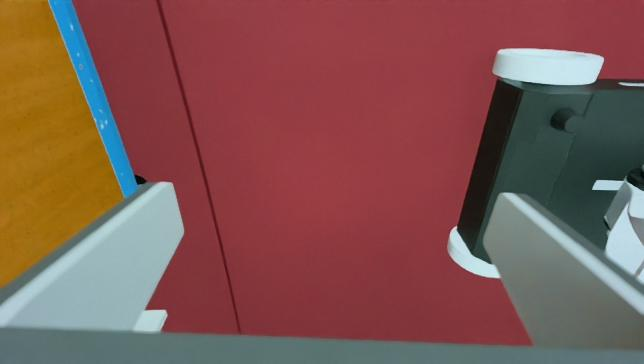

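Emit:
move(target={"side":"right","x":0.55,"y":-0.19,"z":0.72,"quat_wxyz":[1,0,0,0]}, cameras=[])

Emit:
move(target={"side":"right","x":0.55,"y":-0.15,"z":0.72,"quat_wxyz":[1,0,0,0]}, cameras=[])

Emit:
move(target={"side":"right","x":0.55,"y":-0.15,"z":0.59,"quat_wxyz":[1,0,0,0]}, cameras=[])

Emit:
move(target={"side":"right","x":0.55,"y":-0.19,"z":0.59,"quat_wxyz":[1,0,0,0]}, cameras=[])

Scene clock: 137.40 s.
Joint torques (N m): left_arm=[-2.31 4.67 1.13 -0.52 -0.04 -0.68 -0.04] | right_arm=[-11.3 -6.7 -4.63 -7.97 0.19 0.18 -0.06]
External joint torques (N m): left_arm=[0.14 -1.42 0.71 0.22 -0.07 -0.19 -0.03] | right_arm=[-0.01 -0.93 -0.62 -0.35 -0.05 0.21 -0.06]
Motor temperatures (°C): left_arm=[31 28 32 36 35 33 38] | right_arm=[34 31 32 30 36 36 34]
Wrist force (N): left_arm=[-0.5 0.2 -6.9] | right_arm=[-0.2 0.4 -5.0]
Wrist torque (N m): left_arm=[-0.25 0.10 0.07] | right_arm=[-0.02 0.12 -0.10]
Wrist force, peak (N): left_arm=[-0.1 1.2 -8.4] | right_arm=[-0.5 1.9 -5.6]
move: done
base_odometry: x=-0.224 y=-0.069 heading=-0.003
lidar_m: 0.92 0.94 1.76 4.12 1.23 0.86 0.81 0.85 1.13 2.63 1.38 0.97
base_status: not commanded
joint_positions: torso_squat_rad=+0.300 torso_shift_rad=+0.300 torso_pitch_rad=+0.750 torso_yaw_rad=+0.000 left_shoulder_pitch_rad=-0.800 left_shoulder_roll_rad=+0.300 left_shoulder_yaw_rad=+0.041 left_elbow_rad=-0.149 left_forearm_roll_rad=+0.010 left_wrist_pitch_rad=-0.019 left_hand_roll_rad=+0.045 left_gripper_m=+0.099 right_shoulder_pitch_rad=-0.892 right_shoulder_roll_rad=-0.499 right_shoulder_yaw_rad=+0.215 right_elbow_rad=-1.660 right_forearm_roll_rad=-0.420 right_wrist_pitch_rad=+1.673 right_hand_roll_rad=-0.504 right_gripper_m=+0.099 head_pan_rad=+0.000 head_tilt_rad=+0.400
joint_status: all done
wheel_motors_off: 0
motor_effort: left_wheel=+3(3) right_wheel=-4(6)
chest: x=+0.1806 y=+0.0001 z=+1.1458 quat_wxyz=(+0.931, +0.000, +0.366, +0.000) (m; base frame)
left_hand: x=+0.3616 y=+0.3503 z=+0.4612 quat_wxyz=(+0.987, +0.088, -0.109, -0.083) (m; base frame)
right_hand: x=+0.5497 y=-0.1898 z=+0.7202 quat_wxyz=(+1.000, +0.000, +0.000, +0.000) (m; base frame)
right_hand_status: reached (checked arc, planned for 0.7 s): 0 mm and 0.0 deg off.
pictures: none
No camera images: "cameras" was empty.

Scene clock: 138.03 s.
Joint torques (N m): left_arm=[-2.45 4.54 1.23 -0.46 -0.03 -0.66 -0.12] | right_arm=[-12.92 -4.4 -3.34 -7.83 0.18 0.06 -0.13]
External joint torques (N m): left_arm=[0 -1.56 0.81 0.28 -0.06 -0.18 -0.11] | right_arm=[-0.82 -0.4 0.15 -0.04 -0.05 0.08 -0.13]
Motor temperatures (°C): left_arm=[31 28 32 36 35 33 38] | right_arm=[34 31 32 30 36 36 34]
Wrist force (N): left_arm=[-0.4 -0.1 -8.2] | right_arm=[-0.6 0.9 -5.3]
Wrist torque (N m): left_arm=[-0.21 0.11 0.09] | right_arm=[-0.10 0.08 -0.05]
Wrist force, peak (N): left_arm=[-0.4 -0.1 -8.2] | right_arm=[-1.1 2.7 -5.5]
move: done
base_odometry: x=-0.224 y=-0.069 heading=-0.003
lidar_m: 0.92 0.94 1.76 4.11 1.23 0.86 0.82 0.85 1.11 2.64 1.38 0.95
base_status: not commanded
joint_positions: torso_squat_rad=+0.300 torso_shift_rad=+0.300 torso_pitch_rad=+0.750 torso_yaw_rad=+0.000 left_shoulder_pitch_rad=-0.800 left_shoulder_roll_rad=+0.300 left_shoulder_yaw_rad=+0.041 left_elbow_rad=-0.149 left_forearm_roll_rad=+0.010 left_wrist_pitch_rad=-0.019 left_hand_roll_rad=+0.045 left_gripper_m=+0.099 right_shoulder_pitch_rad=-0.946 right_shoulder_roll_rad=-0.427 right_shoulder_yaw_rad=+0.277 right_elbow_rad=-1.630 right_forearm_roll_rad=-0.366 right_wrist_pitch_rad=+1.690 right_hand_roll_rad=-0.568 right_gripper_m=+0.099 head_pan_rad=+0.000 head_tilt_rad=+0.400
joint_status: all done
wheel_motors_off: 0
motor_effort: left_wheel=+2(3) right_wheel=-3(5)
chest: x=+0.1806 y=+0.0001 z=+1.1458 quat_wxyz=(+0.931, +0.000, +0.366, +0.000) (m; base frame)
left_hand: x=+0.3616 y=+0.3503 z=+0.4612 quat_wxyz=(+0.987, +0.088, -0.109, -0.083) (m; base frame)
right_hand: x=+0.5498 y=-0.1499 z=+0.7200 quat_wxyz=(+1.000, +0.000, +0.000, +0.000) (m; base frame)
right_hand_status: reached (checked arc, planned for 0.3 s): 0 mm and 0.0 deg off.
pictures: none
No camera images: "cameras" was empty.

Scene clock: 139.53 s.
Joint torques (N m): left_arm=[-2.52 4.53 1.34 -0.6 -0.01 -0.73 0.01] | right_arm=[-14.24 -2.64 -1.22 -7.06 0.39 0.24 0.07]
External joint torques (N m): left_arm=[-0.07 -1.56 0.92 0.14 -0.04 -0.24 0.01] | right_arm=[-1.41 0.52 0.76 -0.36 0.17 0.27 0.07]
Motor temperatures (°C): left_arm=[31 28 32 36 35 33 38] | right_arm=[34 31 32 30 36 36 34]
Wrist force (N): left_arm=[-0.7 0.1 -7.5] | right_arm=[-1.0 0.7 -4.5]
Wrist torque (N m): left_arm=[-0.23 0.06 0.08] | right_arm=[-0.04 0.02 -0.04]
Wrist force, peak (N): left_arm=[-0.6 -0.3 -8.3] | right_arm=[-1.6 1.2 -6.0]
move: done
base_odometry: x=-0.224 y=-0.069 heading=-0.003
lidar_m: 0.92 0.95 1.77 4.11 1.25 0.86 0.82 0.85 1.12 2.64 1.38 0.97
base_status: not commanded
joint_positions: torso_squat_rad=+0.300 torso_shift_rad=+0.300 torso_pitch_rad=+0.750 torso_yaw_rad=+0.000 left_shoulder_pitch_rad=-0.800 left_shoulder_roll_rad=+0.300 left_shoulder_yaw_rad=+0.041 left_elbow_rad=-0.149 left_forearm_roll_rad=+0.010 left_wrist_pitch_rad=-0.019 left_hand_roll_rad=+0.045 left_gripper_m=+0.099 right_shoulder_pitch_rad=-1.048 right_shoulder_roll_rad=-0.301 right_shoulder_yaw_rad=+0.306 right_elbow_rad=-0.956 right_forearm_roll_rad=-0.302 right_wrist_pitch_rad=+1.163 right_hand_roll_rad=-0.441 right_gripper_m=+0.099 head_pan_rad=+0.000 head_tilt_rad=+0.400
joint_status: all done
wheel_motors_off: 0
motor_effort: left_wheel=+2(3) right_wheel=-3(5)
chest: x=+0.1805 y=+0.0001 z=+1.1458 quat_wxyz=(+0.931, +0.000, +0.366, +0.000) (m; base frame)
left_hand: x=+0.3617 y=+0.3503 z=+0.4612 quat_wxyz=(+0.987, +0.088, -0.109, -0.083) (m; base frame)
right_hand: x=+0.5497 y=-0.1502 z=+0.5901 quat_wxyz=(+1.000, +0.000, +0.000, +0.000) (m; base frame)
right_hand_status: reached (checked arc, planned for 1.0 s): 0 mm and 0.0 deg off.
pictures: none
No camera images: "cameras" was empty.

Scene clock: 140.17 s.
Joint torques (N m): left_arm=[-2.31 5.08 1.29 -0.66 0.07 -0.67 0.02] | right_arm=[-12.27 -3.58 -3.51 -7.73 0.04 0.13 -0.12]
External joint torques (N m): left_arm=[0.14 -1.01 0.87 0.08 0.03 -0.18 0.02] | right_arm=[-0.08 1.25 -1.1 -1.19 -0.19 0.16 -0.12]
Motor temperatures (°C): left_arm=[31 28 32 36 35 33 38] | right_arm=[34 31 32 30 36 36 34]
Wrist force (N): left_arm=[-0.2 0.3 -7.2] | right_arm=[-1.0 1.2 -5.1]
Wrist torque (N m): left_arm=[-0.27 0.16 0.09] | right_arm=[-0.09 0.02 -0.10]
Wrist force, peak (N): left_arm=[0.1 0.4 -8.1] | right_arm=[-1.1 1.7 -5.7]
move: done
base_odometry: x=-0.224 y=-0.069 heading=-0.003
lidar_m: 0.92 0.95 1.75 4.11 1.23 0.87 0.81 0.85 1.13 2.64 1.36 0.96
base_status: not commanded
joint_positions: torso_squat_rad=+0.300 torso_shift_rad=+0.300 torso_pitch_rad=+0.750 torso_yaw_rad=+0.000 left_shoulder_pitch_rad=-0.800 left_shoulder_roll_rad=+0.300 left_shoulder_yaw_rad=+0.041 left_elbow_rad=-0.149 left_forearm_roll_rad=+0.010 left_wrist_pitch_rad=-0.019 left_hand_roll_rad=+0.045 left_gripper_m=+0.099 right_shoulder_pitch_rad=-1.007 right_shoulder_roll_rad=-0.370 right_shoulder_yaw_rad=+0.274 right_elbow_rad=-0.991 right_forearm_roll_rad=-0.348 right_wrist_pitch_rad=+1.161 right_hand_roll_rad=-0.376 right_gripper_m=+0.099 head_pan_rad=+0.000 head_tilt_rad=+0.400
joint_status: all done
wheel_motors_off: 0
motor_effort: left_wheel=+1(3) right_wheel=+0(6)
chest: x=+0.1805 y=+0.0001 z=+1.1458 quat_wxyz=(+0.931, +0.000, +0.366, +0.000) (m; base frame)
left_hand: x=+0.3617 y=+0.3503 z=+0.4612 quat_wxyz=(+0.987, +0.088, -0.109, -0.083) (m; base frame)
right_hand: x=+0.5504 y=-0.1895 z=+0.5899 quat_wxyz=(+1.000, -0.003, +0.000, +0.000) (m; base frame)
right_hand_status: reached (checked arc, planned for 0.3 s): 1 mm and 0.4 deg off.
pictures: none
No camera images: "cameras" was empty.

Emit:
move(base={"turn_rad_s":0.8,"for_s":1.963}, joints={"torso_pitch_rad":0.62,"torso_squat_rad":0.3,"torso_shift_rad":0.25}, cameras=[])

Emit:
move(target={"side":"right","x":0.52,"y":-0.15,"z":0.72,"quat_wxyz":[1,0,0,0]}, cameras=[])

Emit:
move(target={"side":"right","x":0.52,"y":-0.15,"z":0.66,"quat_wxyz":[1,0,0,0]}, cameras=[])

Emit:
move(target={"side":"right","x":0.52,"y":-0.22,"z":0.66,"quat_wxyz":[1,0,0,0]}, cameras=[])

Emit:
move(target={"side":"right","x":0.52,"y":-0.22,"z":0.72,"quat_wxyz":[1,0,0,0]}, cameras=[])

Emit:
move(target={"side":"right","x":0.52,"y":-0.24,"z":0.85,"quat_wxyz":[1,0,0,0]}, cameras=["head_camera"])

Scene clock: 154.00 s.
Joint torques (N m): left_arm=[-5.33 5.02 1.31 -1.96 -0.01 -0.86 0.07] | right_arm=[-15.05 -4.61 -3.93 -8.01 0.09 -0.16 0.02]
External joint torques (N m): left_arm=[0.73 -1.91 0.86 0.14 -0.05 -0.13 0.08] | right_arm=[-0.12 1.01 -1.06 -0.93 -0.23 0.1 0.02]
Motor temperatures (°C): left_arm=[31 28 32 36 35 33 38] | right_arm=[34 31 32 31 36 36 34]
Wrist force (N): left_arm=[-1.1 0.6 -7.2] | right_arm=[-1.2 1.0 -4.8]
Wrist torque (N m): left_arm=[-0.28 0.08 0.06] | right_arm=[-0.08 0.02 -0.11]
Wrist force, peak (N): left_arm=[-0.3 0.0 -8.5] | right_arm=[-1.7 1.0 -5.4]
move: done
base_odometry: x=-0.224 y=-0.069 heading=+1.570
lidar_m: 3.88 1.21 0.85 0.80 0.81 1.11 2.76 1.41 1.02 0.94 1.28 1.75
base_status: done (sent for 1.97 of 1.97 s)
joint_positions: torso_squat_rad=+0.300 torso_shift_rad=+0.250 torso_pitch_rad=+0.620 torso_yaw_rad=+0.000 left_shoulder_pitch_rad=-0.800 left_shoulder_roll_rad=+0.300 left_shoulder_yaw_rad=+0.041 left_elbow_rad=-0.149 left_forearm_roll_rad=+0.010 left_wrist_pitch_rad=-0.019 left_hand_roll_rad=+0.045 left_gripper_m=+0.099 right_shoulder_pitch_rad=-1.007 right_shoulder_roll_rad=-0.370 right_shoulder_yaw_rad=+0.274 right_elbow_rad=-0.991 right_forearm_roll_rad=-0.348 right_wrist_pitch_rad=+1.161 right_hand_roll_rad=-0.376 right_gripper_m=+0.099 head_pan_rad=+0.000 head_tilt_rad=+0.400
joint_status: all done
wheel_motors_off: 0
motor_effort: left_wheel=-4(35) right_wheel=+13(42)
chest: x=+0.1172 y=+0.0001 z=+1.1803 quat_wxyz=(+0.952, +0.000, +0.305, +0.000) (m; base frame)
left_hand: x=+0.3857 y=+0.3503 z=+0.5250 quat_wxyz=(+0.977, +0.093, -0.173, -0.077) (m; base frame)
right_hand: x=+0.5560 y=-0.1894 z=+0.6771 quat_wxyz=(+0.998, -0.003, -0.065, +0.000) (m; base frame)
pictures: none
No camera images: "cameras" was empty.

Scene clock: 154.97 s.
Joint torques (N m): left_arm=[-5.49 5.18 1.45 -2.09 -0.13 -0.88 0] | right_arm=[-14.29 -3.67 -2.77 -8.18 0.14 -0.09 -0.03]
External joint torques (N m): left_arm=[0.57 -1.75 1 0.02 -0.16 -0.16 0.02] | right_arm=[0.32 0.49 0.4 -0.66 -0.09 -0.06 -0.03]
Motor temperatures (°C): left_arm=[31 28 32 36 35 33 38] | right_arm=[34 31 32 31 36 36 34]
Wrist force (N): left_arm=[-1.7 0.5 -6.9] | right_arm=[-1.0 0.8 -4.9]
Wrist torque (N m): left_arm=[-0.30 -0.02 0.06] | right_arm=[-0.04 0.03 -0.08]
Wrist force, peak (N): left_arm=[-1.7 0.9 -7.6] | right_arm=[-1.6 1.0 -5.5]
move: done
base_odometry: x=-0.224 y=-0.069 heading=+1.570
lidar_m: 3.87 1.22 0.85 0.80 0.83 1.11 2.75 1.41 1.03 0.94 1.28 1.76
base_status: not commanded
joint_positions: torso_squat_rad=+0.300 torso_shift_rad=+0.250 torso_pitch_rad=+0.620 torso_yaw_rad=+0.000 left_shoulder_pitch_rad=-0.800 left_shoulder_roll_rad=+0.300 left_shoulder_yaw_rad=+0.041 left_elbow_rad=-0.149 left_forearm_roll_rad=+0.010 left_wrist_pitch_rad=-0.019 left_hand_roll_rad=+0.045 left_gripper_m=+0.099 right_shoulder_pitch_rad=-0.978 right_shoulder_roll_rad=-0.355 right_shoulder_yaw_rad=+0.304 right_elbow_rad=-1.249 right_forearm_roll_rad=-0.374 right_wrist_pitch_rad=+1.485 right_hand_roll_rad=-0.482 right_gripper_m=+0.099 head_pan_rad=+0.000 head_tilt_rad=+0.400
joint_status: all done
wheel_motors_off: 0
motor_effort: left_wheel=-4(6) right_wheel=+15(17)
chest: x=+0.1172 y=+0.0001 z=+1.1803 quat_wxyz=(+0.952, +0.000, +0.305, +0.000) (m; base frame)
left_hand: x=+0.3856 y=+0.3503 z=+0.5250 quat_wxyz=(+0.977, +0.093, -0.173, -0.077) (m; base frame)
right_hand: x=+0.5201 y=-0.1500 z=+0.7200 quat_wxyz=(+1.000, +0.000, +0.000, +0.000) (m; base frame)
right_hand_status: reached (checked arc, planned for 0.6 s): 0 mm and 0.0 deg off.
pictures: none
No camera images: "cameras" was empty.

Scene clock: 156.17 s.
Joint torques (N m): left_arm=[-5.59 5.42 1.04 -1.94 0.03 -0.89 0.05] | right_arm=[-16.62 -2.9 -1.15 -7.17 0.18 0.2 0.09]
External joint torques (N m): left_arm=[0.47 -1.51 0.59 0.16 0 -0.17 0.07] | right_arm=[-1.58 0.87 1.06 -0.35 -0.05 0.24 0.09]
Motor temperatures (°C): left_arm=[31 28 32 36 35 33 38] | right_arm=[34 31 32 31 36 36 34]
Wrist force (N): left_arm=[-1.3 0.5 -6.9] | right_arm=[-1.0 0.9 -4.9]
Wrist torque (N m): left_arm=[-0.25 0.10 0.07] | right_arm=[-0.07 0.01 -0.09]
Wrist force, peak (N): left_arm=[-1.3 -0.1 -8.1] | right_arm=[-0.6 0.3 -6.0]
move: done
base_odometry: x=-0.224 y=-0.069 heading=+1.570
lidar_m: 3.88 1.23 0.86 0.81 0.83 1.11 2.76 1.41 1.03 0.94 1.29 1.76
base_status: not commanded
joint_positions: torso_squat_rad=+0.300 torso_shift_rad=+0.250 torso_pitch_rad=+0.620 torso_yaw_rad=+0.000 left_shoulder_pitch_rad=-0.800 left_shoulder_roll_rad=+0.300 left_shoulder_yaw_rad=+0.041 left_elbow_rad=-0.149 left_forearm_roll_rad=+0.010 left_wrist_pitch_rad=-0.019 left_hand_roll_rad=+0.045 left_gripper_m=+0.099 right_shoulder_pitch_rad=-1.047 right_shoulder_roll_rad=-0.285 right_shoulder_yaw_rad=+0.310 right_elbow_rad=-0.895 right_forearm_roll_rad=-0.351 right_wrist_pitch_rad=+1.221 right_hand_roll_rad=-0.413 right_gripper_m=+0.099 head_pan_rad=+0.000 head_tilt_rad=+0.400
joint_status: all done
wheel_motors_off: 0
motor_effort: left_wheel=-7(7) right_wheel=+16(19)
chest: x=+0.1172 y=+0.0001 z=+1.1803 quat_wxyz=(+0.952, +0.000, +0.305, +0.000) (m; base frame)
left_hand: x=+0.3856 y=+0.3503 z=+0.5250 quat_wxyz=(+0.977, +0.093, -0.173, -0.077) (m; base frame)
right_hand: x=+0.5194 y=-0.1502 z=+0.6604 quat_wxyz=(+1.000, +0.000, -0.001, +0.000) (m; base frame)
right_hand_status: reached (checked arc, planned for 0.7 s): 1 mm and 0.2 deg off.
pictures: none
No camera images: "cameras" was empty.

Scene clock: 157.13 s.
Joint torques (N m): left_arm=[-5.7 5.34 1.33 -2 -0.02 -1 -0.08] | right_arm=[-14.72 -5.33 -3.78 -7.62 -0.03 0.03 -0.18]
External joint torques (N m): left_arm=[0.35 -1.59 0.88 0.1 -0.06 -0.27 -0.07] | right_arm=[-0.67 1.34 -0.93 -1.09 -0.26 0.07 -0.18]
Motor temperatures (°C): left_arm=[31 28 32 36 35 33 38] | right_arm=[34 31 32 31 36 36 34]
Wrist force (N): left_arm=[-1.1 0.5 -7.1] | right_arm=[-1.0 0.7 -5.0]
Wrist torque (N m): left_arm=[-0.29 0.08 0.08] | right_arm=[-0.05 -0.02 -0.12]
Wrist force, peak (N): left_arm=[-1.8 0.0 -7.4] | right_arm=[-1.5 2.7 -5.2]
move: done
base_odometry: x=-0.224 y=-0.069 heading=+1.570
lidar_m: 3.86 1.21 0.85 0.81 0.83 1.11 2.75 1.38 1.03 0.94 1.28 1.77
base_status: not commanded
joint_positions: torso_squat_rad=+0.300 torso_shift_rad=+0.250 torso_pitch_rad=+0.620 torso_yaw_rad=+0.000 left_shoulder_pitch_rad=-0.800 left_shoulder_roll_rad=+0.300 left_shoulder_yaw_rad=+0.041 left_elbow_rad=-0.149 left_forearm_roll_rad=+0.010 left_wrist_pitch_rad=-0.019 left_hand_roll_rad=+0.045 left_gripper_m=+0.099 right_shoulder_pitch_rad=-0.980 right_shoulder_roll_rad=-0.406 right_shoulder_yaw_rad=+0.248 right_elbow_rad=-0.937 right_forearm_roll_rad=-0.435 right_wrist_pitch_rad=+1.214 right_hand_roll_rad=-0.283 right_gripper_m=+0.099 head_pan_rad=+0.000 head_tilt_rad=+0.400
joint_status: all done
wheel_motors_off: 0
motor_effort: left_wheel=-7(9) right_wheel=+16(20)
chest: x=+0.1172 y=+0.0001 z=+1.1803 quat_wxyz=(+0.952, +0.000, +0.305, +0.000) (m; base frame)
left_hand: x=+0.3856 y=+0.3503 z=+0.5250 quat_wxyz=(+0.977, +0.093, -0.173, -0.077) (m; base frame)
right_hand: x=+0.5199 y=-0.2203 z=+0.6600 quat_wxyz=(+1.000, +0.000, +0.000, +0.000) (m; base frame)
right_hand_status: reached (checked arc, planned for 0.4 s): 0 mm and 0.1 deg off.
pictures: none
No camera images: "cameras" was empty.

Scene clock: 158.33 s.
Joint torques (N m): left_arm=[-5.52 5.35 1.53 -2.04 0.04 -0.97 -0.05] | right_arm=[-12.84 -7.27 -5.18 -7.99 0.06 -0.05 -0.1]
External joint torques (N m): left_arm=[0.54 -1.58 1.08 0.06 0.01 -0.24 -0.04] | right_arm=[0.65 -0.11 -1.18 -0.81 -0.17 -0.01 -0.1]
Motor temperatures (°C): left_arm=[31 28 32 36 35 33 38] | right_arm=[34 31 32 31 36 36 34]
Wrist force (N): left_arm=[-1.2 0.0 -7.1] | right_arm=[-0.8 0.9 -5.0]
Wrist torque (N m): left_arm=[-0.23 0.02 0.11] | right_arm=[-0.07 0.03 -0.10]
Wrist force, peak (N): left_arm=[-0.9 -0.1 -8.5] | right_arm=[-1.1 0.5 -5.7]
move: done
base_odometry: x=-0.224 y=-0.069 heading=+1.570
lidar_m: 3.87 1.22 0.85 0.80 0.84 1.11 2.75 1.40 1.02 0.95 1.28 1.76
base_status: not commanded
joint_positions: torso_squat_rad=+0.300 torso_shift_rad=+0.250 torso_pitch_rad=+0.620 torso_yaw_rad=+0.000 left_shoulder_pitch_rad=-0.800 left_shoulder_roll_rad=+0.300 left_shoulder_yaw_rad=+0.041 left_elbow_rad=-0.149 left_forearm_roll_rad=+0.010 left_wrist_pitch_rad=-0.019 left_hand_roll_rad=+0.045 left_gripper_m=+0.099 right_shoulder_pitch_rad=-0.904 right_shoulder_roll_rad=-0.482 right_shoulder_yaw_rad=+0.232 right_elbow_rad=-1.290 right_forearm_roll_rad=-0.463 right_wrist_pitch_rad=+1.463 right_hand_roll_rad=-0.368 right_gripper_m=+0.099 head_pan_rad=+0.000 head_tilt_rad=+0.400
joint_status: all done
wheel_motors_off: 0
motor_effort: left_wheel=-6(8) right_wheel=+16(19)
chest: x=+0.1172 y=+0.0001 z=+1.1803 quat_wxyz=(+0.952, +0.000, +0.305, +0.000) (m; base frame)
left_hand: x=+0.3856 y=+0.3503 z=+0.5250 quat_wxyz=(+0.977, +0.093, -0.173, -0.077) (m; base frame)
right_hand: x=+0.5200 y=-0.2198 z=+0.7200 quat_wxyz=(+1.000, +0.000, +0.000, +0.000) (m; base frame)
right_hand_status: reached (checked arc, planned for 0.7 s): 0 mm and 0.1 deg off.
pictures: none
No camera images: "cameras" was empty.

Scene clock: 159.50 s.
Joint torques (N m): left_arm=[-5.86 5.5 1.11 -1.96 -0.08 -0.9 -0.04] | right_arm=[-13.96 -8.6 -6.33 -7.4 0.09 -0.04 -0.27]
External joint torques (N m): left_arm=[0.2 -1.43 0.66 0.14 -0.12 -0.17 -0.02] | right_arm=[-0.58 0.39 -0.94 -0.57 -0.13 -0.01 -0.27]
Motor temperatures (°C): left_arm=[31 28 32 36 35 33 38] | right_arm=[34 31 32 31 36 36 34]
Wrist force (N): left_arm=[-1.1 -0.7 -6.9] | right_arm=[-0.6 0.9 -5.5]
Wrist torque (N m): left_arm=[-0.15 0.11 0.11] | right_arm=[-0.05 0.05 -0.06]
Wrist force, peak (N): left_arm=[-1.6 0.3 -7.7] | right_arm=[-1.4 1.7 -6.4]
move: done
base_odometry: x=-0.224 y=-0.069 heading=+1.570
lidar_m: 3.87 1.21 0.85 0.80 0.83 1.11 2.76 1.40 1.02 0.93 1.29 1.75
base_status: not commanded
joint_positions: torso_squat_rad=+0.300 torso_shift_rad=+0.250 torso_pitch_rad=+0.620 torso_yaw_rad=+0.000 left_shoulder_pitch_rad=-0.800 left_shoulder_roll_rad=+0.300 left_shoulder_yaw_rad=+0.041 left_elbow_rad=-0.149 left_forearm_roll_rad=+0.010 left_wrist_pitch_rad=-0.019 left_hand_roll_rad=+0.045 left_gripper_m=+0.099 right_shoulder_pitch_rad=-0.904 right_shoulder_roll_rad=-0.631 right_shoulder_yaw_rad=+0.110 right_elbow_rad=-1.727 right_forearm_roll_rad=-0.615 right_wrist_pitch_rad=+1.883 right_hand_roll_rad=-0.466 right_gripper_m=+0.099 head_pan_rad=+0.000 head_tilt_rad=+0.400
joint_status: all done
wheel_motors_off: 0
motor_effort: left_wheel=-7(7) right_wheel=+18(18)
chest: x=+0.1172 y=+0.0001 z=+1.1803 quat_wxyz=(+0.952, +0.000, +0.305, +0.000) (m; base frame)
left_hand: x=+0.3856 y=+0.3503 z=+0.5250 quat_wxyz=(+0.977, +0.093, -0.173, -0.077) (m; base frame)
right_hand: x=+0.5200 y=-0.2400 z=+0.8499 quat_wxyz=(+1.000, +0.000, +0.000, +0.000) (m; base frame)
right_hand_status: reached (checked arc, planned for 0.8 s): 0 mm and 0.0 deg off.
pictures: head_camera
camera_calibration:
head_camera: T_world_to_cam=[[-0.0112179, -0.999501, -0.0295118, 0.0411979], [-0.8207, 0.0260638, -0.570764, 1.01727], [0.571249, 0.0178176, -0.820583, 0.893175], [0, 0, 0, 1]] pos_world=[0.325112, -0.00125081, 1.31476]

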